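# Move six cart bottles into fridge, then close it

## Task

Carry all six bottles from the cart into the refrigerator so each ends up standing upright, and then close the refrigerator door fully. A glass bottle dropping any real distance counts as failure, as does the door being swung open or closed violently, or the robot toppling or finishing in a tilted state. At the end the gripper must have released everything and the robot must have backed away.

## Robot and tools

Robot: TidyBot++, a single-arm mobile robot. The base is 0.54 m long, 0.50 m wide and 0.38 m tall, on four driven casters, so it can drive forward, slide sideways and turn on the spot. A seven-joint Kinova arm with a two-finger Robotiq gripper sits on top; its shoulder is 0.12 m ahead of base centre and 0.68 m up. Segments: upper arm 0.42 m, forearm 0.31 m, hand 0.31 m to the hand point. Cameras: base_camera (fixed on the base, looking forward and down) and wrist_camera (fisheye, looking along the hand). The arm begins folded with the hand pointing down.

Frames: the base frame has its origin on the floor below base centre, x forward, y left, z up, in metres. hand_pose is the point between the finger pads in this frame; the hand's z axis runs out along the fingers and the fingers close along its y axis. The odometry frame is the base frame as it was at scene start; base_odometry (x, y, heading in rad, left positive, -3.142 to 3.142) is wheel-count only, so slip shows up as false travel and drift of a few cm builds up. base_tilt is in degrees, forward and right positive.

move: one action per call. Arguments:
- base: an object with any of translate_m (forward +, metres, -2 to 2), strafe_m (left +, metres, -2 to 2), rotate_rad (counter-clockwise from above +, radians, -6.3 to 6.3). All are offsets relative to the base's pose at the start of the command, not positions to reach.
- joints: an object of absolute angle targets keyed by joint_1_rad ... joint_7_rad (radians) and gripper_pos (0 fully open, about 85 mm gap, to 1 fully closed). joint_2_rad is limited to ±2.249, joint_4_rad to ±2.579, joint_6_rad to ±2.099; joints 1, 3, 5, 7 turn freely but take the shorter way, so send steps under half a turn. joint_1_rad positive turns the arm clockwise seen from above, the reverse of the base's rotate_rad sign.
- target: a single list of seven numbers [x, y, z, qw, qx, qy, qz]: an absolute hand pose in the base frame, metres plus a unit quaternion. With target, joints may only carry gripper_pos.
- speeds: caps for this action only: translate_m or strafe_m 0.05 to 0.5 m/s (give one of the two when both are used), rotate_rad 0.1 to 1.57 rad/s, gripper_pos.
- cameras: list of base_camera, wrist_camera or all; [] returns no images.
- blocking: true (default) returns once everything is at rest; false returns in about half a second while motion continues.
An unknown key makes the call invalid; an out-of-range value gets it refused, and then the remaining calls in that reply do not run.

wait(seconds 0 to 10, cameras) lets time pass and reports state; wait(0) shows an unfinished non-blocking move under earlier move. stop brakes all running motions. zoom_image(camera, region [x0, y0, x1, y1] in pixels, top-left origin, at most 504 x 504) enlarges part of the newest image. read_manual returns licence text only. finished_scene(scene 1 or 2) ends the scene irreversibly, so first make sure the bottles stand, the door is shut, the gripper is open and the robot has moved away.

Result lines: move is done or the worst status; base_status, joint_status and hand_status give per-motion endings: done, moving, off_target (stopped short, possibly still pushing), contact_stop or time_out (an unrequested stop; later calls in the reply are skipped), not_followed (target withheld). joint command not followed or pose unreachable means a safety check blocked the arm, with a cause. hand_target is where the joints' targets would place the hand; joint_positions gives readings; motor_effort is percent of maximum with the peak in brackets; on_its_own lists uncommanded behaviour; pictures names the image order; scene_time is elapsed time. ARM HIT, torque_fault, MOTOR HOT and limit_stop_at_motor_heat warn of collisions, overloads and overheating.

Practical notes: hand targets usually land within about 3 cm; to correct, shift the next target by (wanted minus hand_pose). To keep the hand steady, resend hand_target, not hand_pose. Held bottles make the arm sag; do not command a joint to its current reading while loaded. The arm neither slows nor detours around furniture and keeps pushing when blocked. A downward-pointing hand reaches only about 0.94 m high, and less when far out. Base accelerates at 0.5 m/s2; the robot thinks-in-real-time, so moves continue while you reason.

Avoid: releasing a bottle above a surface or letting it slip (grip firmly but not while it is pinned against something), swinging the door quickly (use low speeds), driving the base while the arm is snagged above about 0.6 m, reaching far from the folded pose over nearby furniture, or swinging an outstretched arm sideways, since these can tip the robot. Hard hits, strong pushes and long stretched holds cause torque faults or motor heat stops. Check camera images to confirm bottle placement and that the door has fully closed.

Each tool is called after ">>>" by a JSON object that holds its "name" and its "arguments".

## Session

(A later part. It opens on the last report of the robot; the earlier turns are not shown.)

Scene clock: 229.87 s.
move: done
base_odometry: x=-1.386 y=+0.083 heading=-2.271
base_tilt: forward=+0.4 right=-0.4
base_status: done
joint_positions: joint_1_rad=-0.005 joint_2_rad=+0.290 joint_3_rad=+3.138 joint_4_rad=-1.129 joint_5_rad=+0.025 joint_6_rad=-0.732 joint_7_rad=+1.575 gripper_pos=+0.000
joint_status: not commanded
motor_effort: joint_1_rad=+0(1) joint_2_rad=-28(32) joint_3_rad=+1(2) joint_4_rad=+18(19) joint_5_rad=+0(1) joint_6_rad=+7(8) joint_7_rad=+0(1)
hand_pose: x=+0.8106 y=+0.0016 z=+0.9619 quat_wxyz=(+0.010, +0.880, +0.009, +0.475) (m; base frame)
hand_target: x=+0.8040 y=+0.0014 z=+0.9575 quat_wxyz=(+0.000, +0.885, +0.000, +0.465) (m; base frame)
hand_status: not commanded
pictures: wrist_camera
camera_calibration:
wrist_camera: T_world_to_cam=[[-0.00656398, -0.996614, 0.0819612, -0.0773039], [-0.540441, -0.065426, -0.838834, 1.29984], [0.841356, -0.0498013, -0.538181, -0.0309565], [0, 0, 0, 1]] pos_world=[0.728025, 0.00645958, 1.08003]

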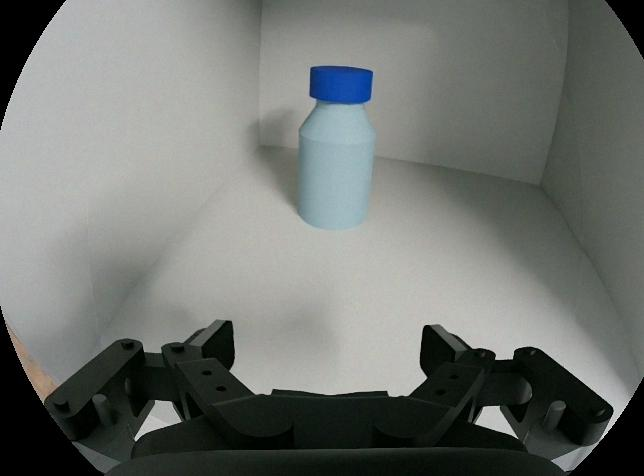

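>>> {"name": "move", "arguments": {"base": {"translate_m": -0.3}, "joints": {"joint_2_rad": 0.285, "joint_4_rad": -1.06, "joint_6_rad": -0.83}, "cameras": []}}

>>> {"name": "move", "arguments": {"base": {"translate_m": -0.245, "strafe_m": 0.433, "rotate_rad": -2.441}, "cameras": ["wrist_camera"]}}

Scene clock: 241.73 s.
move: done
base_odometry: x=-1.192 y=+0.312 heading=-2.271
base_tilt: forward=+0.4 right=-0.4
base_status: done
joint_positions: joint_1_rad=-0.005 joint_2_rad=+0.287 joint_3_rad=+3.138 joint_4_rad=-1.082 joint_5_rad=+0.025 joint_6_rad=-0.782 joint_7_rad=+1.575 gripper_pos=+0.000
joint_status: all done
motor_effort: joint_1_rad=+0(1) joint_2_rad=-28(33) joint_3_rad=+1(1) joint_4_rad=+18(19) joint_5_rad=-1(1) joint_6_rad=+8(8) joint_7_rad=+0(1)
hand_pose: x=+0.8064 y=+0.0013 z=+0.9778 quat_wxyz=(+0.011, +0.880, +0.009, +0.475) (m; base frame)
hand_target: x=+0.7999 y=+0.0014 z=+0.9791 quat_wxyz=(+0.000, +0.885, +0.000, +0.465) (m; base frame)
hand_status: not commanded
pictures: none
No camera images: "cameras" was empty.

Scene clock: 244.97 s.
move: done
base_odometry: x=-0.703 y=+0.221 heading=+1.571
base_tilt: forward=+0.3 right=-0.4
base_status: done
joint_positions: joint_1_rad=+0.003 joint_2_rad=+0.287 joint_3_rad=+3.143 joint_4_rad=-1.082 joint_5_rad=+0.025 joint_6_rad=-0.782 joint_7_rad=+1.575 gripper_pos=+0.000
joint_status: not commanded
motor_effort: joint_1_rad=+0(4) joint_2_rad=-28(31) joint_3_rad=+1(2) joint_4_rad=+19(19) joint_5_rad=+0(2) joint_6_rad=+8(8) joint_7_rad=+0(1)
hand_pose: x=+0.8066 y=-0.0072 z=+0.9775 quat_wxyz=(+0.014, +0.880, +0.003, +0.475) (m; base frame)
hand_target: x=+0.7999 y=+0.0014 z=+0.9791 quat_wxyz=(+0.000, +0.885, +0.000, +0.465) (m; base frame)
hand_status: not commanded
pictures: wrist_camera
camera_calibration:
wrist_camera: T_world_to_cam=[[-0.0206916, -0.996311, 0.0832851, -0.0772673], [-0.541777, -0.0588381, -0.83846, 1.31089], [0.840267, -0.0624711, -0.538561, -0.0185551], [0, 0, 0, 1]] pos_world=[0.724201, -0.00101137, 1.09557]

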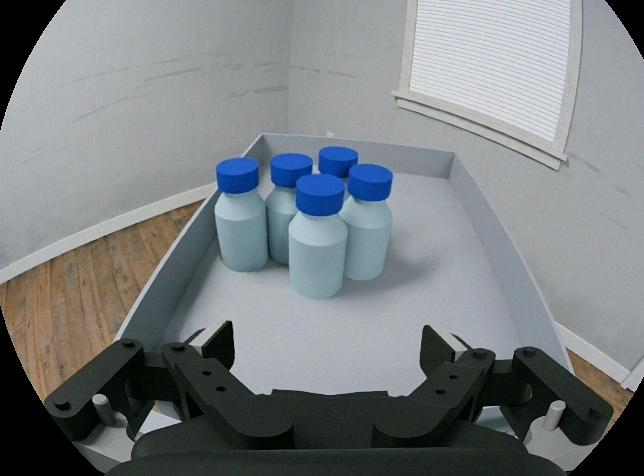

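>>> {"name": "move", "arguments": {"base": {"translate_m": 0.247, "strafe_m": 0.138, "rotate_rad": -0.17}, "cameras": ["wrist_camera"]}}

Scene clock: 251.30 s.
move: done
base_odometry: x=-0.841 y=+0.468 heading=+1.401
base_tilt: forward=+0.4 right=-0.4
base_status: done
joint_positions: joint_1_rad=-0.003 joint_2_rad=+0.291 joint_3_rad=+3.141 joint_4_rad=-1.082 joint_5_rad=+0.025 joint_6_rad=-0.782 joint_7_rad=+1.575 gripper_pos=+0.000
joint_status: not commanded
motor_effort: joint_1_rad=+0(5) joint_2_rad=-28(31) joint_3_rad=+1(3) joint_4_rad=+18(19) joint_5_rad=+0(2) joint_6_rad=+7(8) joint_7_rad=+0(1)
hand_pose: x=+0.8077 y=-0.0013 z=+0.9749 quat_wxyz=(+0.012, +0.881, +0.007, +0.473) (m; base frame)
hand_target: x=+0.7999 y=+0.0014 z=+0.9791 quat_wxyz=(+0.000, +0.885, +0.000, +0.465) (m; base frame)
hand_status: not commanded
pictures: wrist_camera
camera_calibration:
wrist_camera: T_world_to_cam=[[-0.0115327, -0.996517, 0.0825856, -0.0778855], [-0.544418, -0.063019, -0.836443, 1.30987], [0.838735, -0.0546076, -0.541796, -0.0160686], [0, 0, 0, 1]] pos_world=[0.725695, 0.00405491, 1.09336]

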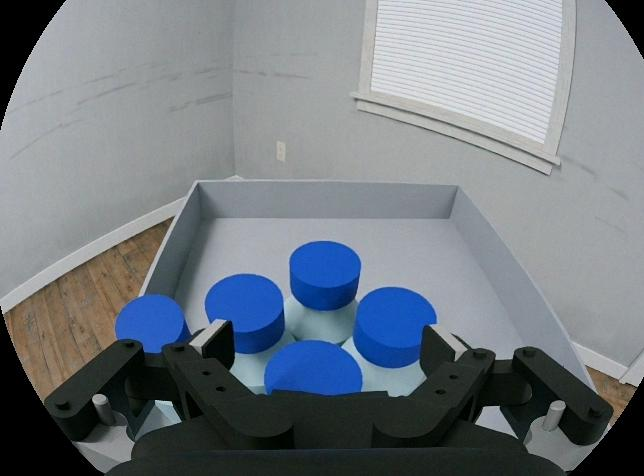

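>>> {"name": "move", "arguments": {"base": {"translate_m": 0.004, "strafe_m": 0.003}, "joints": {"joint_2_rad": 0.284, "joint_4_rad": -1.32, "joint_6_rad": -0.58}, "cameras": ["wrist_camera"]}}

Scene clock: 256.57 s.
move: done
base_odometry: x=-0.844 y=+0.472 heading=+1.401
base_tilt: forward=+0.4 right=-0.4
base_status: done
joint_positions: joint_1_rad=-0.003 joint_2_rad=+0.291 joint_3_rad=+3.141 joint_4_rad=-1.303 joint_5_rad=+0.025 joint_6_rad=-0.633 joint_7_rad=+1.575 gripper_pos=+0.000
joint_status: all done
motor_effort: joint_1_rad=+0(3) joint_2_rad=-28(32) joint_3_rad=+1(2) joint_4_rad=+18(20) joint_5_rad=+0(1) joint_6_rad=+7(8) joint_7_rad=+0(1)
hand_pose: x=+0.8006 y=-0.0006 z=+0.8874 quat_wxyz=(+0.011, +0.897, +0.009, +0.441) (m; base frame)
hand_target: x=+0.8057 y=+0.0014 z=+0.8961 quat_wxyz=(+0.000, +0.888, +0.000, +0.461) (m; base frame)
hand_status: not commanded
pictures: wrist_camera
camera_calibration:
wrist_camera: T_world_to_cam=[[-0.00201057, -0.996487, 0.0837232, -0.0786787], [-0.603428, -0.0655534, -0.794718, 1.24303], [0.797415, -0.0521188, -0.601177, 0.0282514], [0, 0, 0, 1]] pos_world=[0.727393, 0.0045549, 1.01143]

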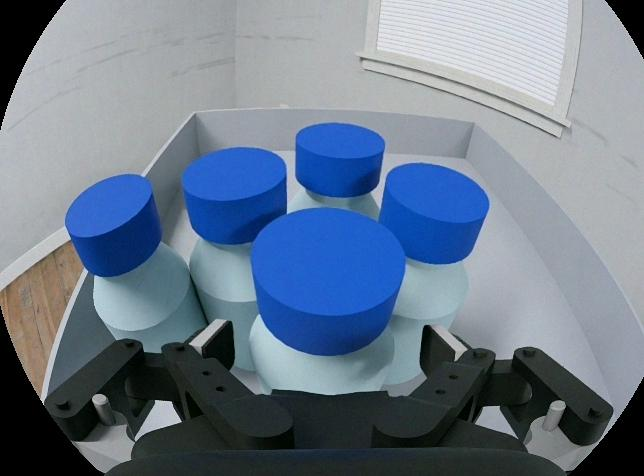

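>>> {"name": "move", "arguments": {"joints": {"joint_2_rad": 0.284, "joint_4_rad": -1.5, "joint_6_rad": -0.36}, "cameras": ["wrist_camera"]}}

>>> {"name": "move", "arguments": {"joints": {"gripper_pos": 0.4}, "cameras": ["wrist_camera"]}}

Scene clock: 259.77 s.
move: done
base_odometry: x=-0.844 y=+0.472 heading=+1.401
base_tilt: forward=+0.4 right=-0.4
base_status: not commanded
joint_positions: joint_1_rad=-0.003 joint_2_rad=+0.291 joint_3_rad=+3.141 joint_4_rad=-1.484 joint_5_rad=+0.025 joint_6_rad=-0.413 joint_7_rad=+1.575 gripper_pos=+0.000
joint_status: all done
motor_effort: joint_1_rad=+1(1) joint_2_rad=-28(30) joint_3_rad=+1(1) joint_4_rad=+17(20) joint_5_rad=-1(1) joint_6_rad=+7(9) joint_7_rad=+0(1)
hand_pose: x=+0.8015 y=+0.0009 z=+0.8410 quat_wxyz=(+0.010, +0.888, +0.011, +0.459) (m; base frame)
hand_target: x=+0.8057 y=+0.0014 z=+0.8504 quat_wxyz=(+0.000, +0.878, +0.000, +0.478) (m; base frame)
hand_status: not commanded
pictures: wrist_camera
camera_calibration:
wrist_camera: T_world_to_cam=[[0.000219008, -0.996558, 0.0828981, -0.0743706], [-0.57129, -0.0681631, -0.817913, 1.20052], [0.820748, -0.0471797, -0.569339, -0.0457414], [0, 0, 0, 1]] pos_world=[0.723406, 0.00555881, 0.962047]

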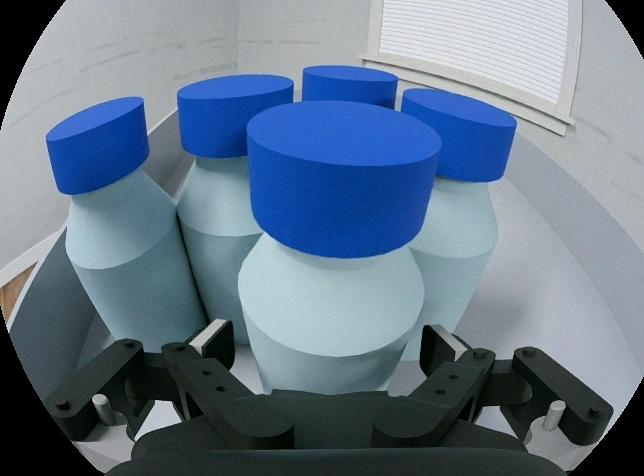

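Scene clock: 260.53 s.
move: off_target
base_odometry: x=-0.844 y=+0.472 heading=+1.401
base_tilt: forward=+0.3 right=-0.4
base_status: not commanded
joint_positions: joint_1_rad=-0.003 joint_2_rad=+0.291 joint_3_rad=+3.141 joint_4_rad=-1.484 joint_5_rad=+0.025 joint_6_rad=-0.410 joint_7_rad=+1.575 gripper_pos=+0.258
joint_status: gripper_pos off_target (ended at +0.258, target +0.400)
motor_effort: joint_1_rad=+0(1) joint_2_rad=-27(28) joint_3_rad=+1(1) joint_4_rad=+18(19) joint_5_rad=-1(1) joint_6_rad=+8(8) joint_7_rad=+0(1)
hand_pose: x=+0.8019 y=+0.0009 z=+0.8420 quat_wxyz=(+0.010, +0.888, +0.011, +0.460) (m; base frame)
hand_target: x=+0.8057 y=+0.0014 z=+0.8504 quat_wxyz=(+0.000, +0.878, +0.000, +0.478) (m; base frame)
hand_status: not commanded
pictures: wrist_camera
camera_calibration:
wrist_camera: T_world_to_cam=[[0.0000032144, -0.996561, 0.0828669, -0.0742311], [-0.568325, -0.0681851, -0.819974, 1.201], [0.822804, -0.0470927, -0.56637, -0.0496857], [0, 0, 0, 1]] pos_world=[0.723442, 0.00557491, 0.962802]

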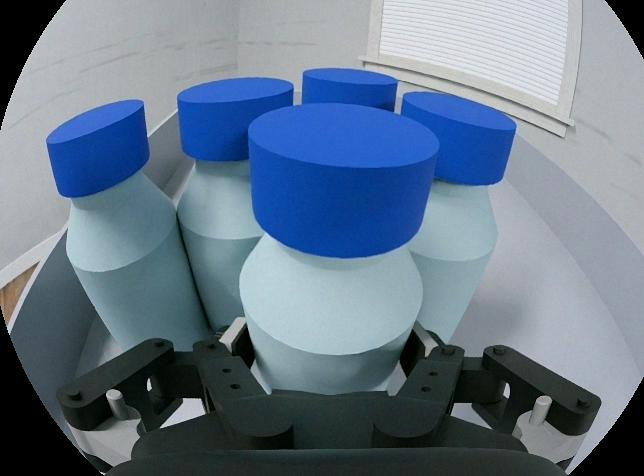

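>>> {"name": "move", "arguments": {"joints": {"joint_2_rad": 0.339, "joint_4_rad": -0.82, "joint_6_rad": -1.0}, "cameras": ["wrist_camera"]}}

>>> {"name": "move", "arguments": {"base": {"translate_m": -0.35}, "cameras": []}}

>>> {"name": "move", "arguments": {"base": {"translate_m": 0.09, "strafe_m": 0.2275, "rotate_rad": 2.447}, "speeds": {"rotate_rad": 1.1}}}

Scene clock: 269.20 s.
move: done
base_odometry: x=-0.844 y=+0.472 heading=+1.401
base_tilt: forward=+0.4 right=-0.4
base_status: not commanded
joint_positions: joint_1_rad=-0.003 joint_2_rad=+0.340 joint_3_rad=+3.141 joint_4_rad=-0.867 joint_5_rad=+0.025 joint_6_rad=-0.955 joint_7_rad=+1.575 gripper_pos=+0.258
joint_status: all done
motor_effort: joint_1_rad=+0(2) joint_2_rad=-33(35) joint_3_rad=+1(2) joint_4_rad=+19(25) joint_5_rad=-1(1) joint_6_rad=+10(14) joint_7_rad=+0(1)
hand_pose: x=+0.8116 y=-0.0024 z=+1.0167 quat_wxyz=(+0.012, +0.882, +0.005, +0.470) (m; base frame)
hand_target: x=+0.8060 y=+0.0014 z=+1.0317 quat_wxyz=(+0.000, +0.882, +0.000, +0.472) (m; base frame)
hand_status: not commanded
pictures: wrist_camera
camera_calibration:
wrist_camera: T_world_to_cam=[[-0.0154446, -0.996556, 0.081475, -0.0780815], [-0.550866, -0.0595224, -0.832468, 1.34805], [0.83445, -0.057739, -0.54805, 0.0130562], [0, 0, 0, 1]] pos_world=[0.730492, 0.00318018, 1.13572]

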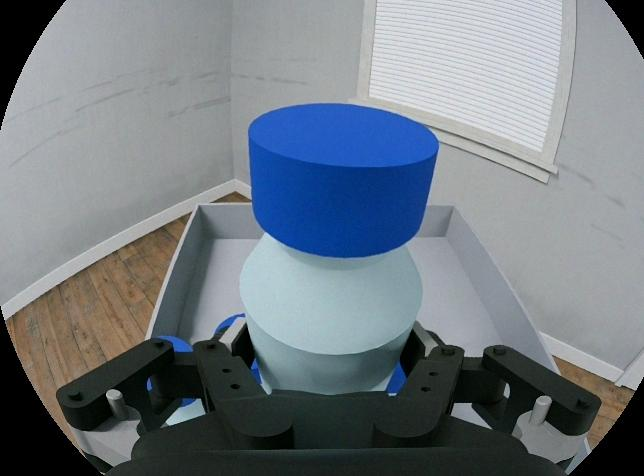

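Scene clock: 271.23 s.
move: done
base_odometry: x=-0.903 y=+0.127 heading=+1.400
base_tilt: forward=+0.4 right=-0.4
base_status: done
joint_positions: joint_1_rad=-0.003 joint_2_rad=+0.354 joint_3_rad=+3.141 joint_4_rad=-0.865 joint_5_rad=+0.025 joint_6_rad=-0.962 joint_7_rad=+1.575 gripper_pos=+0.258
joint_status: not commanded
motor_effort: joint_1_rad=+1(2) joint_2_rad=-33(36) joint_3_rad=+1(1) joint_4_rad=+20(21) joint_5_rad=+0(1) joint_6_rad=+10(11) joint_7_rad=+0(1)
hand_pose: x=+0.8151 y=-0.0026 z=+1.0068 quat_wxyz=(+0.012, +0.887, +0.005, +0.462) (m; base frame)
hand_target: x=+0.8060 y=+0.0014 z=+1.0317 quat_wxyz=(+0.000, +0.882, +0.000, +0.472) (m; base frame)
hand_status: not commanded
pictures: none
No camera images: "cameras" was empty.

Scene clock: 274.83 s.
move: done
base_odometry: x=-1.112 y=+0.254 heading=-2.436
base_tilt: forward=+0.4 right=-0.4
base_status: done
joint_positions: joint_1_rad=-0.005 joint_2_rad=+0.365 joint_3_rad=+3.138 joint_4_rad=-0.865 joint_5_rad=+0.025 joint_6_rad=-0.962 joint_7_rad=+1.575 gripper_pos=+0.258
joint_status: not commanded
motor_effort: joint_1_rad=+0(7) joint_2_rad=-33(37) joint_3_rad=+0(4) joint_4_rad=+20(22) joint_5_rad=-1(3) joint_6_rad=+10(10) joint_7_rad=+0(1)
hand_pose: x=+0.8187 y=+0.0001 z=+0.9991 quat_wxyz=(+0.011, +0.889, +0.007, +0.457) (m; base frame)
hand_target: x=+0.8060 y=+0.0014 z=+1.0317 quat_wxyz=(+0.000, +0.882, +0.000, +0.472) (m; base frame)
hand_status: not commanded
pictures: base_camera, wrist_camera
camera_calibration:
wrist_camera: T_world_to_cam=[[-0.00929533, -0.996664, 0.0810801, -0.0786917], [-0.574365, -0.061052, -0.816319, 1.34055], [0.818546, -0.0541575, -0.571882, 0.0344328], [0, 0, 0, 1]] pos_world=[0.741051, 0.00527905, 1.12039]

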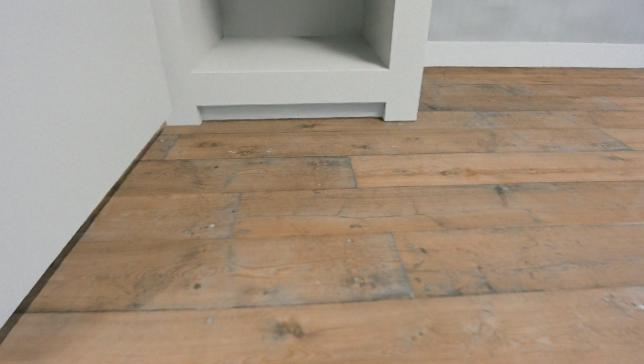

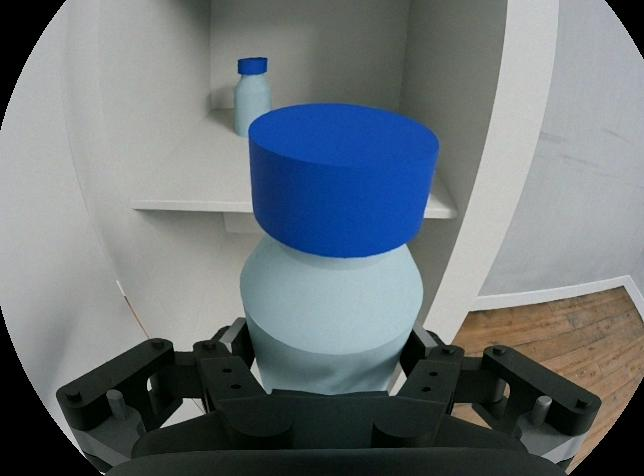

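>>> {"name": "move", "arguments": {"base": {"translate_m": 0.505, "strafe_m": 0.025}, "speeds": {"translate_m": 0.35}}}

Scene clock: 281.63 s.
move: done
base_odometry: x=-1.480 y=-0.092 heading=-2.435
base_tilt: forward=+0.4 right=-0.4
base_status: done
joint_positions: joint_1_rad=-0.005 joint_2_rad=+0.368 joint_3_rad=+3.138 joint_4_rad=-0.863 joint_5_rad=+0.025 joint_6_rad=-0.963 joint_7_rad=+1.575 gripper_pos=+0.258
joint_status: not commanded
motor_effort: joint_1_rad=+0(1) joint_2_rad=-34(38) joint_3_rad=+0(1) joint_4_rad=+21(22) joint_5_rad=+0(1) joint_6_rad=+10(11) joint_7_rad=+0(1)
hand_pose: x=+0.8194 y=+0.0000 z=+0.9974 quat_wxyz=(+0.011, +0.890, +0.007, +0.456) (m; base frame)
hand_target: x=+0.8060 y=+0.0014 z=+1.0317 quat_wxyz=(+0.000, +0.882, +0.000, +0.472) (m; base frame)
hand_status: not commanded
pictures: base_camera, wrist_camera
camera_calibration:
wrist_camera: T_world_to_cam=[[-0.00918585, -0.996663, 0.081113, -0.078758], [-0.577086, -0.0609613, -0.814405, 1.33985], [0.816632, -0.0542902, -0.5746, 0.0371994], [0, 0, 0, 1]] pos_world=[0.742106, 0.00520334, 1.11894]

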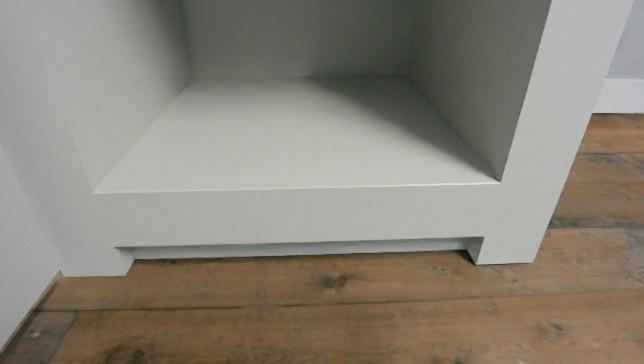

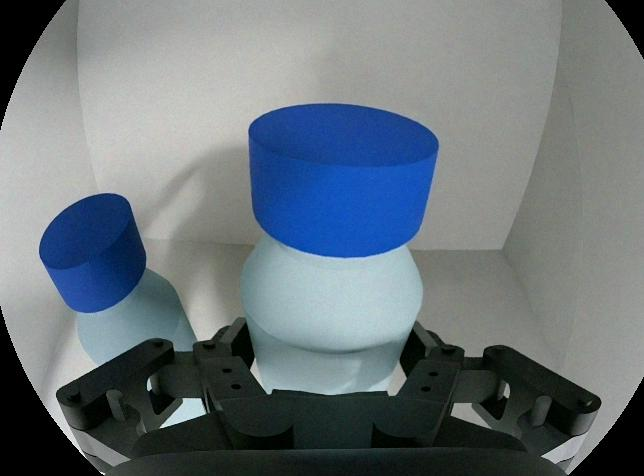

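>>> {"name": "move", "arguments": {"cameras": ["wrist_camera"]}}

Scene clock: 295.40 s.
base_odometry: x=-1.480 y=-0.092 heading=-2.435
base_tilt: forward=+0.4 right=-0.4
base_status: done
joint_positions: joint_1_rad=-0.005 joint_2_rad=+0.368 joint_3_rad=+3.138 joint_4_rad=-0.863 joint_5_rad=+0.025 joint_6_rad=-0.963 joint_7_rad=+1.575 gripper_pos=+0.258
joint_status: not commanded
motor_effort: joint_1_rad=+0(1) joint_2_rad=-33(38) joint_3_rad=+1(1) joint_4_rad=+20(22) joint_5_rad=+0(1) joint_6_rad=+9(11) joint_7_rad=+0(1)
hand_pose: x=+0.8194 y=+0.0000 z=+0.9974 quat_wxyz=(+0.011, +0.890, +0.007, +0.456) (m; base frame)
hand_target: x=+0.8060 y=+0.0014 z=+1.0317 quat_wxyz=(+0.000, +0.882, +0.000, +0.472) (m; base frame)
hand_status: not commanded
pictures: wrist_camera
camera_calibration:
wrist_camera: T_world_to_cam=[[-0.00918585, -0.996663, 0.081113, -0.078758], [-0.577086, -0.0609613, -0.814405, 1.33985], [0.816632, -0.0542902, -0.5746, 0.0371994], [0, 0, 0, 1]] pos_world=[0.742106, 0.00520334, 1.11894]

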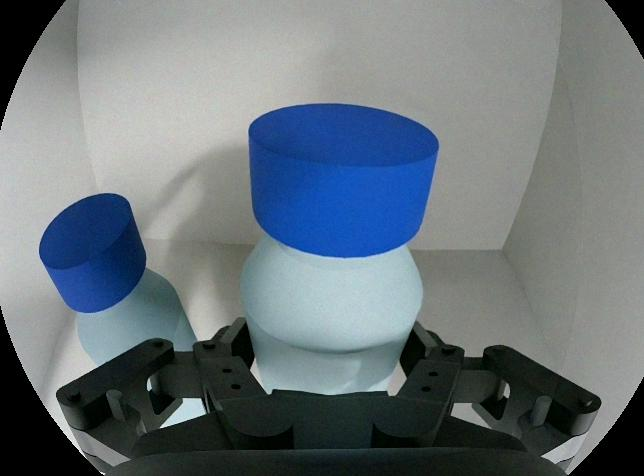

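>>> {"name": "move", "arguments": {"base": {"strafe_m": -0.015}, "joints": {"joint_2_rad": 0.285, "joint_4_rad": -1.08, "joint_6_rad": -0.74}, "cameras": []}}

>>> {"name": "move", "arguments": {"joints": {"joint_4_rad": -1.13, "joint_6_rad": -0.75}, "cameras": ["wrist_camera"]}}

Scene clock: 298.50 s.
move: done
base_odometry: x=-1.490 y=-0.081 heading=-2.435
base_tilt: forward=+0.4 right=-0.4
base_status: done
joint_positions: joint_1_rad=+0.001 joint_2_rad=+0.328 joint_3_rad=+3.140 joint_4_rad=-1.061 joint_5_rad=+0.025 joint_6_rad=-0.792 joint_7_rad=+1.575 gripper_pos=+0.258
joint_status: all done
motor_effort: joint_1_rad=-1(4) joint_2_rad=-29(34) joint_3_rad=+0(3) joint_4_rad=+18(20) joint_5_rad=-2(2) joint_6_rad=+7(11) joint_7_rad=-1(1)
hand_pose: x=+0.8189 y=-0.0045 z=+0.9589 quat_wxyz=(+0.013, +0.887, +0.005, +0.462) (m; base frame)
hand_target: x=+0.8129 y=+0.0014 z=+0.9913 quat_wxyz=(+0.000, +0.869, +0.000, +0.495) (m; base frame)
hand_status: not commanded
pictures: none
No camera images: "cameras" was empty.

Scene clock: 299.23 s.
move: done
base_odometry: x=-1.490 y=-0.081 heading=-2.435
base_tilt: forward=+0.4 right=-0.4
base_status: not commanded
joint_positions: joint_1_rad=+0.001 joint_2_rad=+0.311 joint_3_rad=+3.140 joint_4_rad=-1.092 joint_5_rad=+0.025 joint_6_rad=-0.771 joint_7_rad=+1.575 gripper_pos=+0.258
joint_status: all done
motor_effort: joint_1_rad=+1(2) joint_2_rad=-27(30) joint_3_rad=+1(1) joint_4_rad=+15(18) joint_5_rad=-1(2) joint_6_rad=+4(8) joint_7_rad=-1(1)
hand_pose: x=+0.8142 y=-0.0043 z=+0.9584 quat_wxyz=(+0.013, +0.885, +0.005, +0.465) (m; base frame)
hand_target: x=+0.8058 y=+0.0014 z=+0.9601 quat_wxyz=(+0.000, +0.883, +0.000, +0.469) (m; base frame)
hand_status: not commanded
pictures: wrist_camera
camera_calibration:
wrist_camera: T_world_to_cam=[[-0.0141073, -0.996479, 0.0826422, -0.0773963], [-0.560135, -0.0605889, -0.826183, 1.30236], [0.828281, -0.057946, -0.557308, -0.00726866], [0, 0, 0, 1]] pos_world=[0.734428, 0.00136372, 1.07834]

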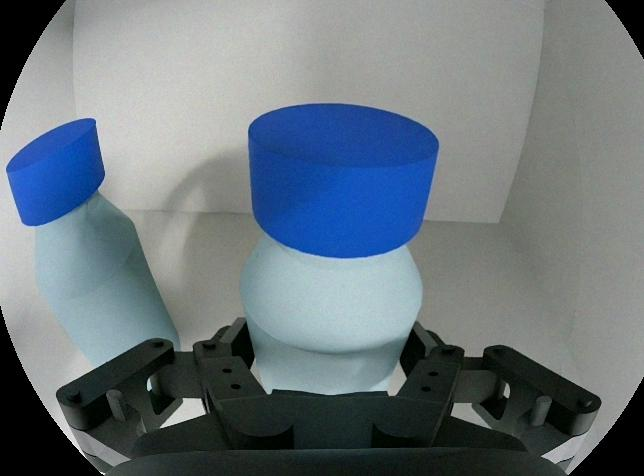

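>>> {"name": "move", "arguments": {"joints": {"gripper_pos": 0.18}, "cameras": ["wrist_camera"]}}

>>> {"name": "move", "arguments": {"joints": {"gripper_pos": 0.0}, "cameras": ["wrist_camera"]}}

>>> {"name": "move", "arguments": {"base": {"translate_m": -0.2}, "cameras": ["wrist_camera"]}}

Scene clock: 302.87 s.
move: done
base_odometry: x=-1.490 y=-0.081 heading=-2.435
base_tilt: forward=+0.3 right=-0.3
base_status: not commanded
joint_positions: joint_1_rad=+0.001 joint_2_rad=+0.311 joint_3_rad=+3.140 joint_4_rad=-1.114 joint_5_rad=+0.025 joint_6_rad=-0.771 joint_7_rad=+1.575 gripper_pos=+0.180
joint_status: all done
motor_effort: joint_1_rad=+1(1) joint_2_rad=-29(29) joint_3_rad=+1(1) joint_4_rad=+18(19) joint_5_rad=+0(1) joint_6_rad=+7(8) joint_7_rad=+0(1)
hand_pose: x=+0.8113 y=-0.0043 z=+0.9458 quat_wxyz=(+0.013, +0.890, +0.006, +0.455) (m; base frame)
hand_target: x=+0.8058 y=+0.0014 z=+0.9601 quat_wxyz=(+0.000, +0.883, +0.000, +0.469) (m; base frame)
hand_status: not commanded
pictures: wrist_camera
camera_calibration:
wrist_camera: T_world_to_cam=[[-0.0122534, -0.99648, 0.0829332, -0.0781707], [-0.578398, -0.0605922, -0.813501, 1.29316], [0.815662, -0.0579366, -0.57562, 0.0156782], [0, 0, 0, 1]] pos_world=[0.734218, 0.00136844, 1.0675]

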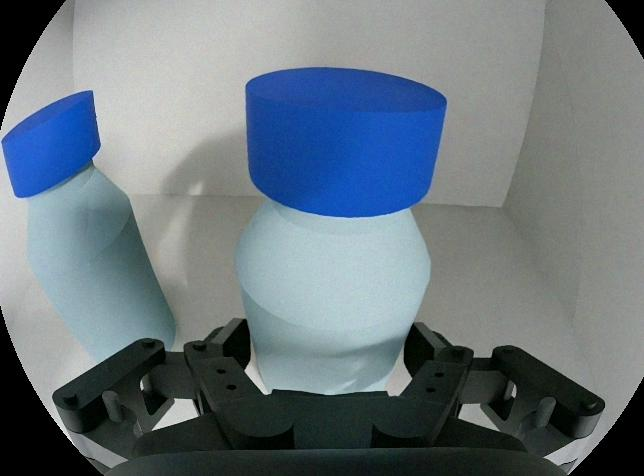

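Scene clock: 303.47 s.
move: done
base_odometry: x=-1.490 y=-0.081 heading=-2.435
base_tilt: forward=+0.4 right=-0.4
base_status: not commanded
joint_positions: joint_1_rad=+0.001 joint_2_rad=+0.311 joint_3_rad=+3.140 joint_4_rad=-1.114 joint_5_rad=+0.025 joint_6_rad=-0.771 joint_7_rad=+1.575 gripper_pos=+0.000
joint_status: all done
motor_effort: joint_1_rad=+0(1) joint_2_rad=-29(29) joint_3_rad=+1(1) joint_4_rad=+19(19) joint_5_rad=+0(1) joint_6_rad=+7(8) joint_7_rad=+0(1)
hand_pose: x=+0.8113 y=-0.0043 z=+0.9458 quat_wxyz=(+0.013, +0.890, +0.006, +0.455) (m; base frame)
hand_target: x=+0.8058 y=+0.0014 z=+0.9601 quat_wxyz=(+0.000, +0.883, +0.000, +0.469) (m; base frame)
hand_status: not commanded
pictures: wrist_camera
camera_calibration:
wrist_camera: T_world_to_cam=[[-0.0122534, -0.99648, 0.0829332, -0.0781707], [-0.578398, -0.0605922, -0.813501, 1.29316], [0.815662, -0.0579366, -0.57562, 0.0156782], [0, 0, 0, 1]] pos_world=[0.734218, 0.00136844, 1.0675]

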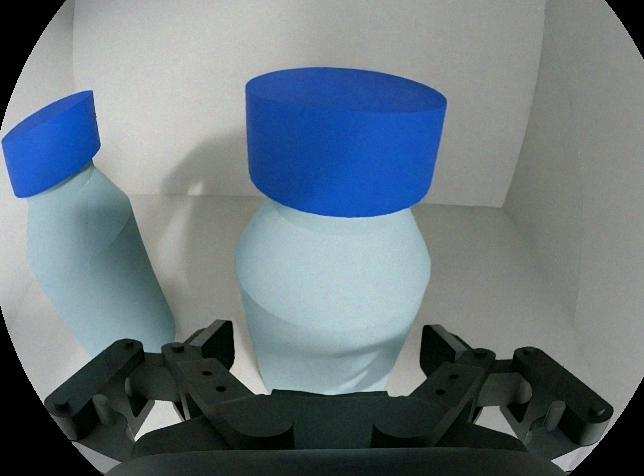

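Scene clock: 304.93 s.
move: done
base_odometry: x=-1.338 y=+0.049 heading=-2.435
base_tilt: forward=+0.3 right=-0.4
base_status: done
joint_positions: joint_1_rad=+0.001 joint_2_rad=+0.296 joint_3_rad=+3.140 joint_4_rad=-1.115 joint_5_rad=+0.025 joint_6_rad=-0.771 joint_7_rad=+1.575 gripper_pos=+0.000
joint_status: not commanded
motor_effort: joint_1_rad=+0(2) joint_2_rad=-28(33) joint_3_rad=+1(2) joint_4_rad=+17(19) joint_5_rad=-1(1) joint_6_rad=+8(8) joint_7_rad=+0(1)
hand_pose: x=+0.8070 y=-0.0042 z=+0.9558 quat_wxyz=(+0.013, +0.887, +0.006, +0.462) (m; base frame)
hand_target: x=+0.8058 y=+0.0014 z=+0.9601 quat_wxyz=(+0.000, +0.883, +0.000, +0.469) (m; base frame)
hand_status: not commanded
pictures: wrist_camera
camera_calibration:
wrist_camera: T_world_to_cam=[[-0.0132606, -0.99648, 0.0827721, -0.0779589], [-0.56671, -0.0607108, -0.821677, 1.2972], [0.823811, -0.0578037, -0.56391, 0.00718431], [0, 0, 0, 1]] pos_world=[0.728185, 0.00148492, 1.07639]

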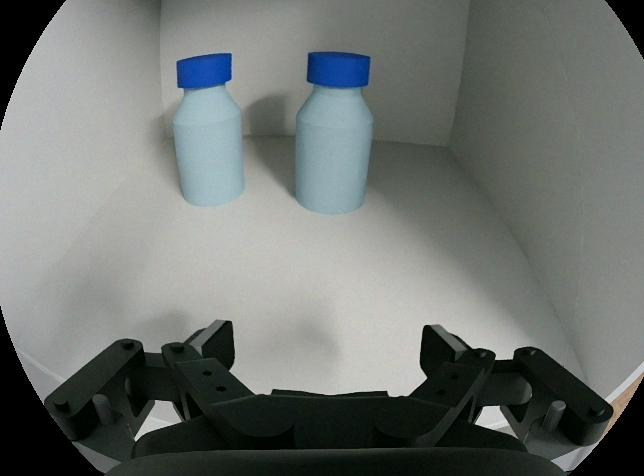

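>>> {"name": "move", "arguments": {"base": {"translate_m": -0.3}, "joints": {"joint_2_rad": 0.285, "joint_4_rad": -1.06, "joint_6_rad": -0.83}, "cameras": []}}

Scene clock: 309.60 s.
move: done
base_odometry: x=-1.110 y=+0.244 heading=-2.435
base_tilt: forward=+0.4 right=-0.4
base_status: done
joint_positions: joint_1_rad=+0.001 joint_2_rad=+0.289 joint_3_rad=+3.140 joint_4_rad=-1.080 joint_5_rad=+0.025 joint_6_rad=-0.794 joint_7_rad=+1.575 gripper_pos=+0.000
joint_status: all done
motor_effort: joint_1_rad=+0(1) joint_2_rad=-28(33) joint_3_rad=+1(1) joint_4_rad=+17(20) joint_5_rad=+0(1) joint_6_rad=+8(8) joint_7_rad=+1(1)
hand_pose: x=+0.8051 y=-0.0043 z=+0.9748 quat_wxyz=(+0.013, +0.882, +0.005, +0.470) (m; base frame)
hand_target: x=+0.7999 y=+0.0014 z=+0.9791 quat_wxyz=(+0.000, +0.885, +0.000, +0.465) (m; base frame)
hand_status: not commanded
pictures: none
No camera images: "cameras" was empty.

>>> {"name": "move", "arguments": {"base": {"translate_m": -0.358, "strafe_m": 0.297, "rotate_rad": -2.277}, "cameras": ["wrist_camera"]}}

Scene clock: 314.90 s.
move: done
base_odometry: x=-0.645 y=+0.251 heading=+1.571
base_tilt: forward=+0.4 right=-0.4
base_status: done
joint_positions: joint_1_rad=+0.002 joint_2_rad=+0.289 joint_3_rad=+3.142 joint_4_rad=-1.080 joint_5_rad=+0.025 joint_6_rad=-0.794 joint_7_rad=+1.575 gripper_pos=+0.000
joint_status: not commanded
motor_effort: joint_1_rad=+0(4) joint_2_rad=-28(32) joint_3_rad=+1(2) joint_4_rad=+17(20) joint_5_rad=+0(2) joint_6_rad=+7(8) joint_7_rad=+0(1)
hand_pose: x=+0.8053 y=-0.0057 z=+0.9745 quat_wxyz=(+0.014, +0.882, +0.004, +0.470) (m; base frame)
hand_target: x=+0.7999 y=+0.0014 z=+0.9791 quat_wxyz=(+0.000, +0.885, +0.000, +0.465) (m; base frame)
hand_status: not commanded
pictures: wrist_camera
camera_calibration:
wrist_camera: T_world_to_cam=[[-0.0176485, -0.9964, 0.08292, -0.0776561], [-0.551101, -0.0595036, -0.832314, 1.3093], [0.834252, -0.0603864, -0.548067, -0.0047892], [0, 0, 0, 1]] pos_world=[0.724183, 0.000242525, 1.09357]

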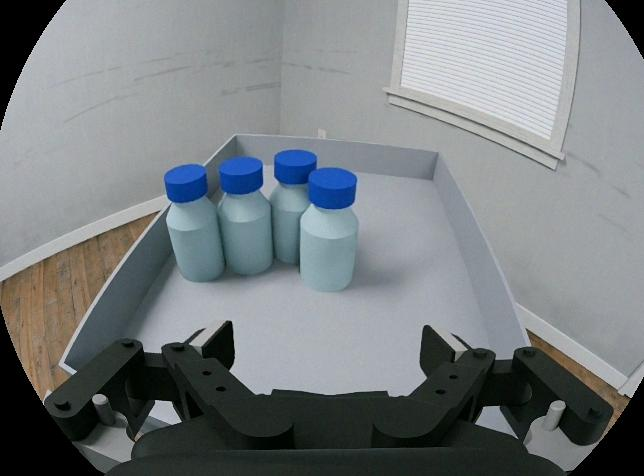

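>>> {"name": "move", "arguments": {"base": {"translate_m": 0.222, "strafe_m": -0.007}, "cameras": ["wrist_camera"]}}

Scene clock: 325.07 s.
move: done
base_odometry: x=-0.638 y=+0.473 heading=+1.571
base_tilt: forward=+0.4 right=-0.4
base_status: done
joint_positions: joint_1_rad=+0.002 joint_2_rad=+0.293 joint_3_rad=+3.142 joint_4_rad=-1.080 joint_5_rad=+0.025 joint_6_rad=-0.794 joint_7_rad=+1.575 gripper_pos=+0.000
joint_status: not commanded
motor_effort: joint_1_rad=+1(1) joint_2_rad=-28(32) joint_3_rad=+1(2) joint_4_rad=+17(19) joint_5_rad=-1(1) joint_6_rad=+7(8) joint_7_rad=+0(1)
hand_pose: x=+0.8064 y=-0.0057 z=+0.9719 quat_wxyz=(+0.014, +0.883, +0.004, +0.468) (m; base frame)
hand_target: x=+0.7999 y=+0.0014 z=+0.9791 quat_wxyz=(+0.000, +0.885, +0.000, +0.465) (m; base frame)
hand_status: not commanded
pictures: wrist_camera
camera_calibration:
wrist_camera: T_world_to_cam=[[-0.0173364, -0.9964, 0.0829792, -0.0777302], [-0.554228, -0.0594981, -0.830236, 1.30828], [0.832184, -0.0603827, -0.551202, -0.00248864], [0, 0, 0, 1]] pos_world=[0.72581, 0.000239624, 1.09126]

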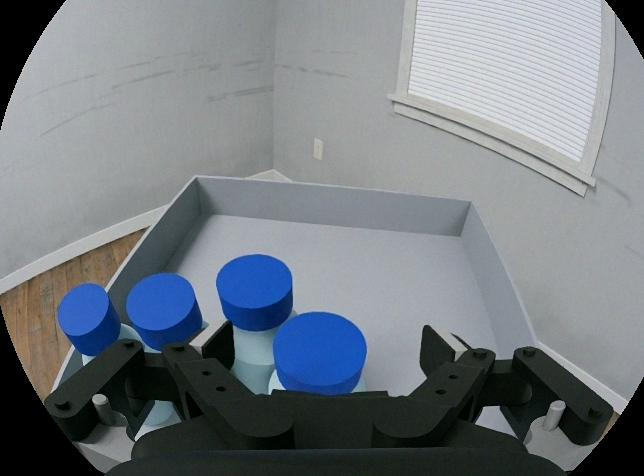

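>>> {"name": "move", "arguments": {"base": {"translate_m": 0.026, "strafe_m": 0.002}, "cameras": []}}

>>> {"name": "move", "arguments": {"joints": {"joint_2_rad": 0.284, "joint_4_rad": -1.32, "joint_6_rad": -0.58}, "cameras": ["wrist_camera"]}}

Scene clock: 329.67 s.
move: done
base_odometry: x=-0.640 y=+0.499 heading=+1.571
base_tilt: forward=+0.4 right=-0.3
base_status: done
joint_positions: joint_1_rad=+0.002 joint_2_rad=+0.297 joint_3_rad=+3.142 joint_4_rad=-1.080 joint_5_rad=+0.025 joint_6_rad=-0.794 joint_7_rad=+1.575 gripper_pos=+0.000
joint_status: not commanded
motor_effort: joint_1_rad=+0(1) joint_2_rad=-28(32) joint_3_rad=+1(2) joint_4_rad=+18(19) joint_5_rad=+0(1) joint_6_rad=+7(8) joint_7_rad=+0(1)
hand_pose: x=+0.8075 y=-0.0057 z=+0.9693 quat_wxyz=(+0.014, +0.884, +0.004, +0.467) (m; base frame)
hand_target: x=+0.7999 y=+0.0014 z=+0.9791 quat_wxyz=(+0.000, +0.885, +0.000, +0.465) (m; base frame)
hand_status: not commanded
pictures: none
No camera images: "cameras" was empty.

Scene clock: 331.00 s.
move: done
base_odometry: x=-0.640 y=+0.499 heading=+1.571
base_tilt: forward=+0.4 right=-0.4
base_status: not commanded
joint_positions: joint_1_rad=+0.002 joint_2_rad=+0.297 joint_3_rad=+3.142 joint_4_rad=-1.303 joint_5_rad=+0.025 joint_6_rad=-0.633 joint_7_rad=+1.575 gripper_pos=+0.000
joint_status: all done
motor_effort: joint_1_rad=+0(1) joint_2_rad=-28(30) joint_3_rad=+1(1) joint_4_rad=+18(19) joint_5_rad=+0(1) joint_6_rad=+7(9) joint_7_rad=+0(1)
hand_pose: x=+0.8017 y=-0.0048 z=+0.8835 quat_wxyz=(+0.013, +0.899, +0.007, +0.439) (m; base frame)
hand_target: x=+0.8057 y=+0.0014 z=+0.8961 quat_wxyz=(+0.000, +0.888, +0.000, +0.461) (m; base frame)
hand_status: not commanded
pictures: wrist_camera
camera_calibration:
wrist_camera: T_world_to_cam=[[-0.00771465, -0.996435, 0.0840161, -0.0781561], [-0.608422, -0.0619999, -0.791188, 1.24126], [0.793576, -0.057221, -0.605774, 0.0319484], [0, 0, 0, 1]] pos_world=[0.729253, 0.000908681, 1.00799]

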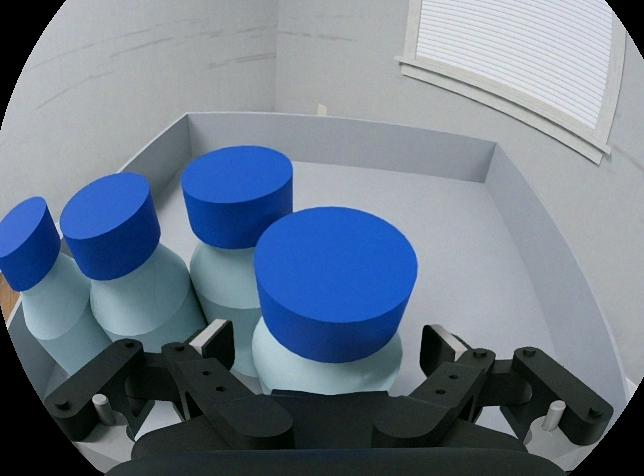

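>>> {"name": "move", "arguments": {"base": {"translate_m": 0.002, "strafe_m": -0.003}, "joints": {"joint_2_rad": 0.284, "joint_4_rad": -1.5, "joint_6_rad": -0.36}, "cameras": ["wrist_camera"]}}

Scene clock: 335.13 s.
move: done
base_odometry: x=-0.637 y=+0.501 heading=+1.571
base_tilt: forward=+0.4 right=-0.4
base_status: done
joint_positions: joint_1_rad=+0.002 joint_2_rad=+0.297 joint_3_rad=+3.142 joint_4_rad=-1.484 joint_5_rad=+0.025 joint_6_rad=-0.413 joint_7_rad=+1.575 gripper_pos=+0.000
joint_status: all done
motor_effort: joint_1_rad=+0(4) joint_2_rad=-28(30) joint_3_rad=+0(3) joint_4_rad=+18(20) joint_5_rad=-1(1) joint_6_rad=+7(9) joint_7_rad=+0(1)
hand_pose: x=+0.8024 y=-0.0031 z=+0.8371 quat_wxyz=(+0.011, +0.890, +0.009, +0.456) (m; base frame)
hand_target: x=+0.8057 y=+0.0014 z=+0.8504 quat_wxyz=(+0.000, +0.878, +0.000, +0.478) (m; base frame)
hand_status: not commanded
pictures: wrist_camera
camera_calibration:
wrist_camera: T_world_to_cam=[[-0.00529453, -0.996524, 0.0831367, -0.0738246], [-0.576245, -0.0649057, -0.814695, 1.19891], [0.81726, -0.0522206, -0.573899, -0.0422478], [0, 0, 0, 1]] pos_world=[0.725005, 0.00204225, 0.958641]

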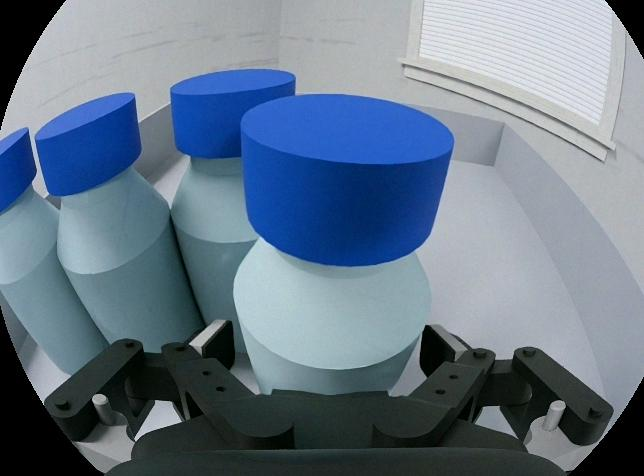

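>>> {"name": "move", "arguments": {"joints": {"gripper_pos": 0.4}, "cameras": ["wrist_camera"]}}

>>> {"name": "move", "arguments": {"joints": {"joint_2_rad": 0.339, "joint_4_rad": -0.82, "joint_6_rad": -1.0}, "cameras": ["wrist_camera"]}}

Scene clock: 339.13 s.
move: off_target
base_odometry: x=-0.637 y=+0.501 heading=+1.571
base_tilt: forward=+0.4 right=-0.4
base_status: not commanded
joint_positions: joint_1_rad=+0.002 joint_2_rad=+0.296 joint_3_rad=+3.142 joint_4_rad=-1.484 joint_5_rad=+0.025 joint_6_rad=-0.411 joint_7_rad=+1.575 gripper_pos=+0.244
joint_status: gripper_pos off_target (ended at +0.244, target +0.400)
motor_effort: joint_1_rad=+0(1) joint_2_rad=-27(28) joint_3_rad=+0(1) joint_4_rad=+18(19) joint_5_rad=+0(1) joint_6_rad=+8(9) joint_7_rad=+0(1)
hand_pose: x=+0.8026 y=-0.0031 z=+0.8383 quat_wxyz=(+0.011, +0.889, +0.009, +0.458) (m; base frame)
hand_target: x=+0.8057 y=+0.0014 z=+0.8504 quat_wxyz=(+0.000, +0.878, +0.000, +0.478) (m; base frame)
hand_status: not commanded
pictures: wrist_camera
camera_calibration:
wrist_camera: T_world_to_cam=[[-0.00550487, -0.996525, 0.0831117, -0.0737138], [-0.573557, -0.0649363, -0.816588, 1.19945], [0.819147, -0.0521645, -0.571207, -0.0455386], [0, 0, 0, 1]] pos_world=[0.724848, 0.00205443, 0.959568]

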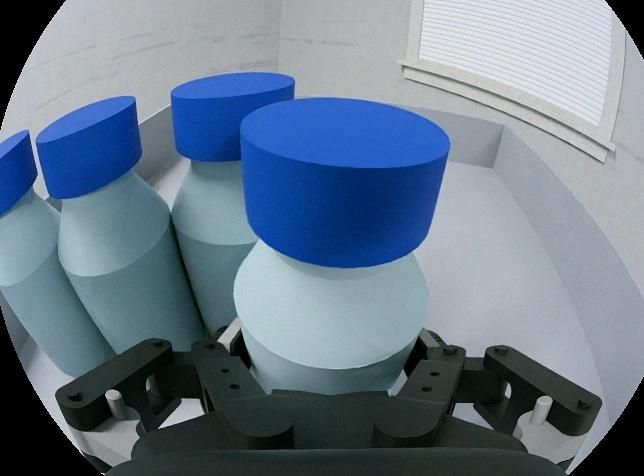

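Scene clock: 341.40 s.
move: done
base_odometry: x=-0.637 y=+0.501 heading=+1.571
base_tilt: forward=+0.4 right=-0.4
base_status: not commanded
joint_positions: joint_1_rad=+0.002 joint_2_rad=+0.341 joint_3_rad=+3.142 joint_4_rad=-0.867 joint_5_rad=+0.025 joint_6_rad=-0.956 joint_7_rad=+1.575 gripper_pos=+0.244
joint_status: all done
motor_effort: joint_1_rad=+0(2) joint_2_rad=-33(35) joint_3_rad=+0(1) joint_4_rad=+19(23) joint_5_rad=+0(2) joint_6_rad=+10(13) joint_7_rad=+0(1)
hand_pose: x=+0.8117 y=-0.0064 z=+1.0159 quat_wxyz=(+0.014, +0.883, +0.002, +0.469) (m; base frame)
hand_target: x=+0.8060 y=+0.0014 z=+1.0317 quat_wxyz=(+0.000, +0.882, +0.000, +0.472) (m; base frame)
hand_status: not commanded
pictures: wrist_camera
camera_calibration:
wrist_camera: T_world_to_cam=[[-0.0212264, -0.996425, 0.081778, -0.0775811], [-0.552417, -0.056487, -0.831652, 1.34764], [0.833298, -0.0628285, -0.549242, 0.0144369], [0, 0, 0, 1]] pos_world=[0.730784, -0.000272279, 1.13504]

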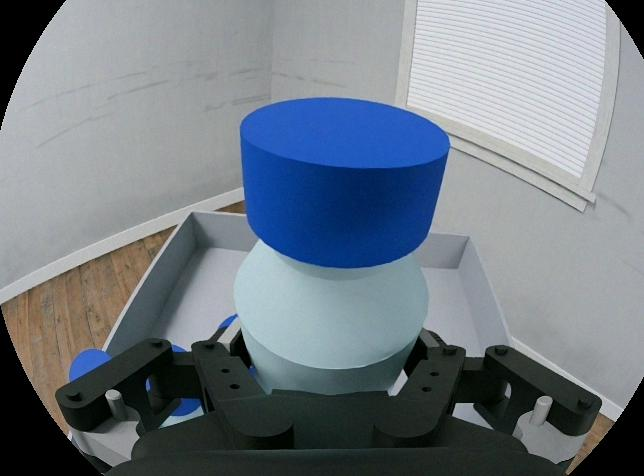

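>>> {"name": "move", "arguments": {"base": {"translate_m": -0.35}, "cameras": []}}

>>> {"name": "move", "arguments": {"base": {"translate_m": 0.181, "strafe_m": 0.542, "rotate_rad": 2.277}, "speeds": {"rotate_rad": 1.1}, "cameras": ["wrist_camera"]}}

Scene clock: 346.97 s.
move: done
base_odometry: x=-0.637 y=+0.151 heading=+1.571
base_tilt: forward=+0.4 right=-0.4
base_status: done
joint_positions: joint_1_rad=+0.001 joint_2_rad=+0.355 joint_3_rad=+3.142 joint_4_rad=-0.865 joint_5_rad=+0.025 joint_6_rad=-0.962 joint_7_rad=+1.575 gripper_pos=+0.244
joint_status: not commanded
motor_effort: joint_1_rad=+1(1) joint_2_rad=-33(37) joint_3_rad=+0(1) joint_4_rad=+20(22) joint_5_rad=+0(1) joint_6_rad=+10(11) joint_7_rad=+1(1)
hand_pose: x=+0.8155 y=-0.0063 z=+1.0053 quat_wxyz=(+0.014, +0.887, +0.003, +0.461) (m; base frame)
hand_target: x=+0.8060 y=+0.0014 z=+1.0317 quat_wxyz=(+0.000, +0.882, +0.000, +0.472) (m; base frame)
hand_status: not commanded
pictures: none
No camera images: "cameras" was empty.

Scene clock: 350.57 s.
move: done
base_odometry: x=-1.179 y=+0.332 heading=-2.435
base_tilt: forward=+0.4 right=-0.4
base_status: done
joint_positions: joint_1_rad=-0.009 joint_2_rad=+0.364 joint_3_rad=+3.135 joint_4_rad=-0.865 joint_5_rad=+0.025 joint_6_rad=-0.962 joint_7_rad=+1.575 gripper_pos=+0.244
joint_status: not commanded
motor_effort: joint_1_rad=+1(7) joint_2_rad=-33(37) joint_3_rad=+0(4) joint_4_rad=+20(21) joint_5_rad=+0(3) joint_6_rad=+10(10) joint_7_rad=+0(1)
hand_pose: x=+0.8181 y=+0.0045 z=+0.9995 quat_wxyz=(+0.009, +0.889, +0.009, +0.458) (m; base frame)
hand_target: x=+0.8060 y=+0.0014 z=+1.0317 quat_wxyz=(+0.000, +0.882, +0.000, +0.472) (m; base frame)
hand_status: not commanded
pictures: wrist_camera
camera_calibration:
wrist_camera: T_world_to_cam=[[-0.00251494, -0.996819, 0.0796644, -0.0784663], [-0.573797, -0.0638065, -0.816508, 1.3406], [0.818993, -0.0477647, -0.571811, 0.0349931], [0, 0, 0, 1]] pos_world=[0.740378, 0.00899408, 1.12087]

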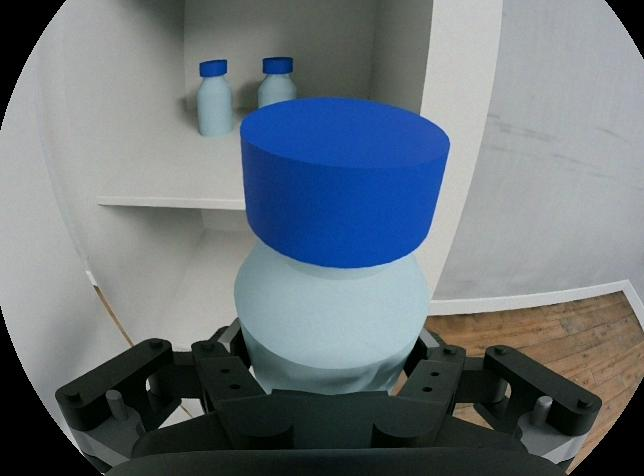

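>>> {"name": "move", "arguments": {"base": {"translate_m": 0.505}, "speeds": {"translate_m": 0.35}, "cameras": ["wrist_camera"]}}

Scene clock: 361.63 s.
move: done
base_odometry: x=-1.563 y=+0.004 heading=-2.434
base_tilt: forward=+0.4 right=-0.4
base_status: done
joint_positions: joint_1_rad=-0.008 joint_2_rad=+0.367 joint_3_rad=+3.135 joint_4_rad=-0.864 joint_5_rad=+0.025 joint_6_rad=-0.964 joint_7_rad=+1.575 gripper_pos=+0.244
joint_status: not commanded
motor_effort: joint_1_rad=+0(2) joint_2_rad=-34(37) joint_3_rad=+1(1) joint_4_rad=+20(22) joint_5_rad=+0(1) joint_6_rad=+10(11) joint_7_rad=+0(1)
hand_pose: x=+0.8189 y=+0.0043 z=+0.9977 quat_wxyz=(+0.009, +0.890, +0.009, +0.456) (m; base frame)
hand_target: x=+0.8060 y=+0.0014 z=+1.0317 quat_wxyz=(+0.000, +0.882, +0.000, +0.472) (m; base frame)
hand_status: not commanded
pictures: wrist_camera
camera_calibration:
wrist_camera: T_world_to_cam=[[-0.00251758, -0.996816, 0.0796999, -0.0785125], [-0.576543, -0.0636733, -0.814582, 1.33988], [0.817063, -0.0480012, -0.574547, 0.0375877], [0, 0, 0, 1]] pos_world=[0.74159, 0.00885644, 1.1193]

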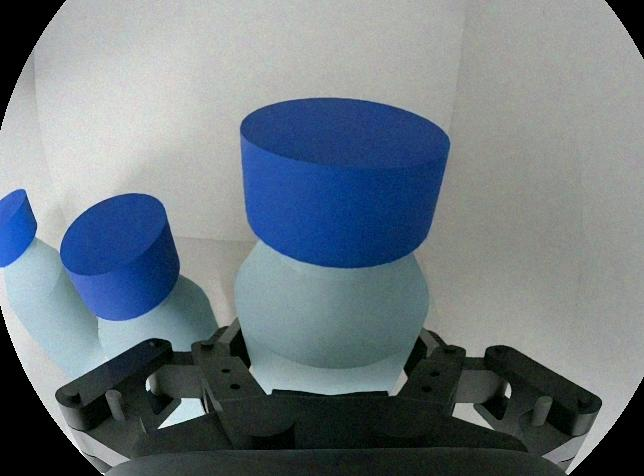

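>>> {"name": "move", "arguments": {"base": {"strafe_m": -0.017}, "joints": {"joint_2_rad": 0.285, "joint_4_rad": -1.08, "joint_6_rad": -0.74}, "cameras": ["wrist_camera"]}}

Scene clock: 370.43 s.
move: done
base_odometry: x=-1.574 y=+0.016 heading=-2.434
base_tilt: forward=+0.4 right=-0.4
base_status: done
joint_positions: joint_1_rad=+0.000 joint_2_rad=+0.331 joint_3_rad=+3.139 joint_4_rad=-1.062 joint_5_rad=+0.025 joint_6_rad=-0.794 joint_7_rad=+1.575 gripper_pos=+0.245
joint_status: all done
motor_effort: joint_1_rad=-1(5) joint_2_rad=-30(35) joint_3_rad=-1(3) joint_4_rad=+18(21) joint_5_rad=-1(2) joint_6_rad=+8(10) joint_7_rad=+0(1)
hand_pose: x=+0.8190 y=-0.0030 z=+0.9556 quat_wxyz=(+0.012, +0.888, +0.006, +0.459) (m; base frame)
hand_target: x=+0.8129 y=+0.0014 z=+0.9913 quat_wxyz=(+0.000, +0.869, +0.000, +0.495) (m; base frame)
hand_status: not commanded
pictures: wrist_camera
camera_calibration:
wrist_camera: T_world_to_cam=[[-0.0113855, -0.996567, 0.082008, -0.0773886], [-0.570842, -0.0608579, -0.818801, 1.30454], [0.820981, -0.056136, -0.568189, 0.00363899], [0, 0, 0, 1]] pos_world=[0.740819, 0.00247308, 1.07658]

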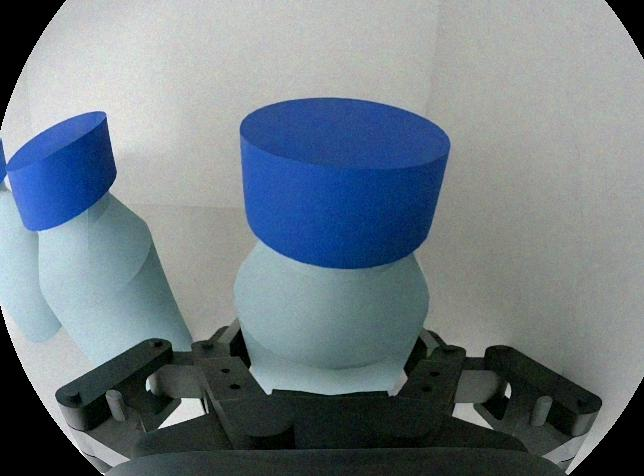

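>>> {"name": "move", "arguments": {"joints": {"joint_4_rad": -1.12, "joint_6_rad": -0.74}, "cameras": ["wrist_camera"]}}

Scene clock: 372.47 s.
move: done
base_odometry: x=-1.574 y=+0.016 heading=-2.434
base_tilt: forward=+0.4 right=-0.4
base_status: not commanded
joint_positions: joint_1_rad=+0.000 joint_2_rad=+0.319 joint_3_rad=+3.139 joint_4_rad=-1.088 joint_5_rad=+0.025 joint_6_rad=-0.770 joint_7_rad=+1.575 gripper_pos=+0.245
joint_status: all done
motor_effort: joint_1_rad=+0(2) joint_2_rad=-28(30) joint_3_rad=+1(1) joint_4_rad=+17(18) joint_5_rad=-1(2) joint_6_rad=+5(9) joint_7_rad=+0(1)
hand_pose: x=+0.8168 y=-0.0029 z=+0.9553 quat_wxyz=(+0.012, +0.886, +0.006, +0.464) (m; base frame)
hand_target: x=+0.8087 y=+0.0014 z=+0.9684 quat_wxyz=(+0.000, +0.878, +0.000, +0.478) (m; base frame)
hand_status: not commanded
pictures: wrist_camera
camera_calibration:
wrist_camera: T_world_to_cam=[[-0.0116023, -0.996564, 0.0820055, -0.077066], [-0.562689, -0.0612869, -0.824394, 1.30174], [0.826587, -0.0557085, -0.560045, -0.00708927], [0, 0, 0, 1]] pos_world=[0.73744, 0.00258343, 1.07549]

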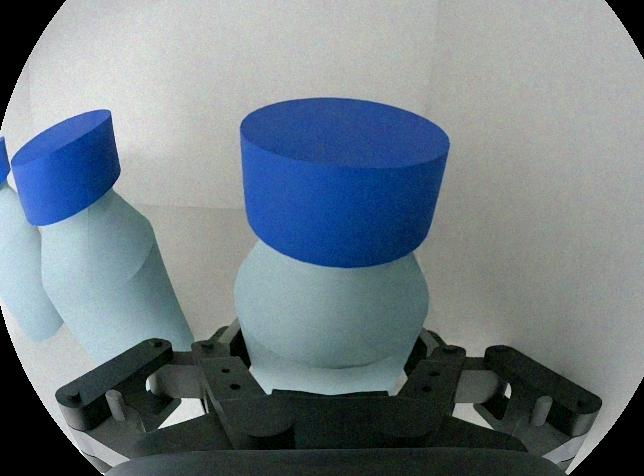

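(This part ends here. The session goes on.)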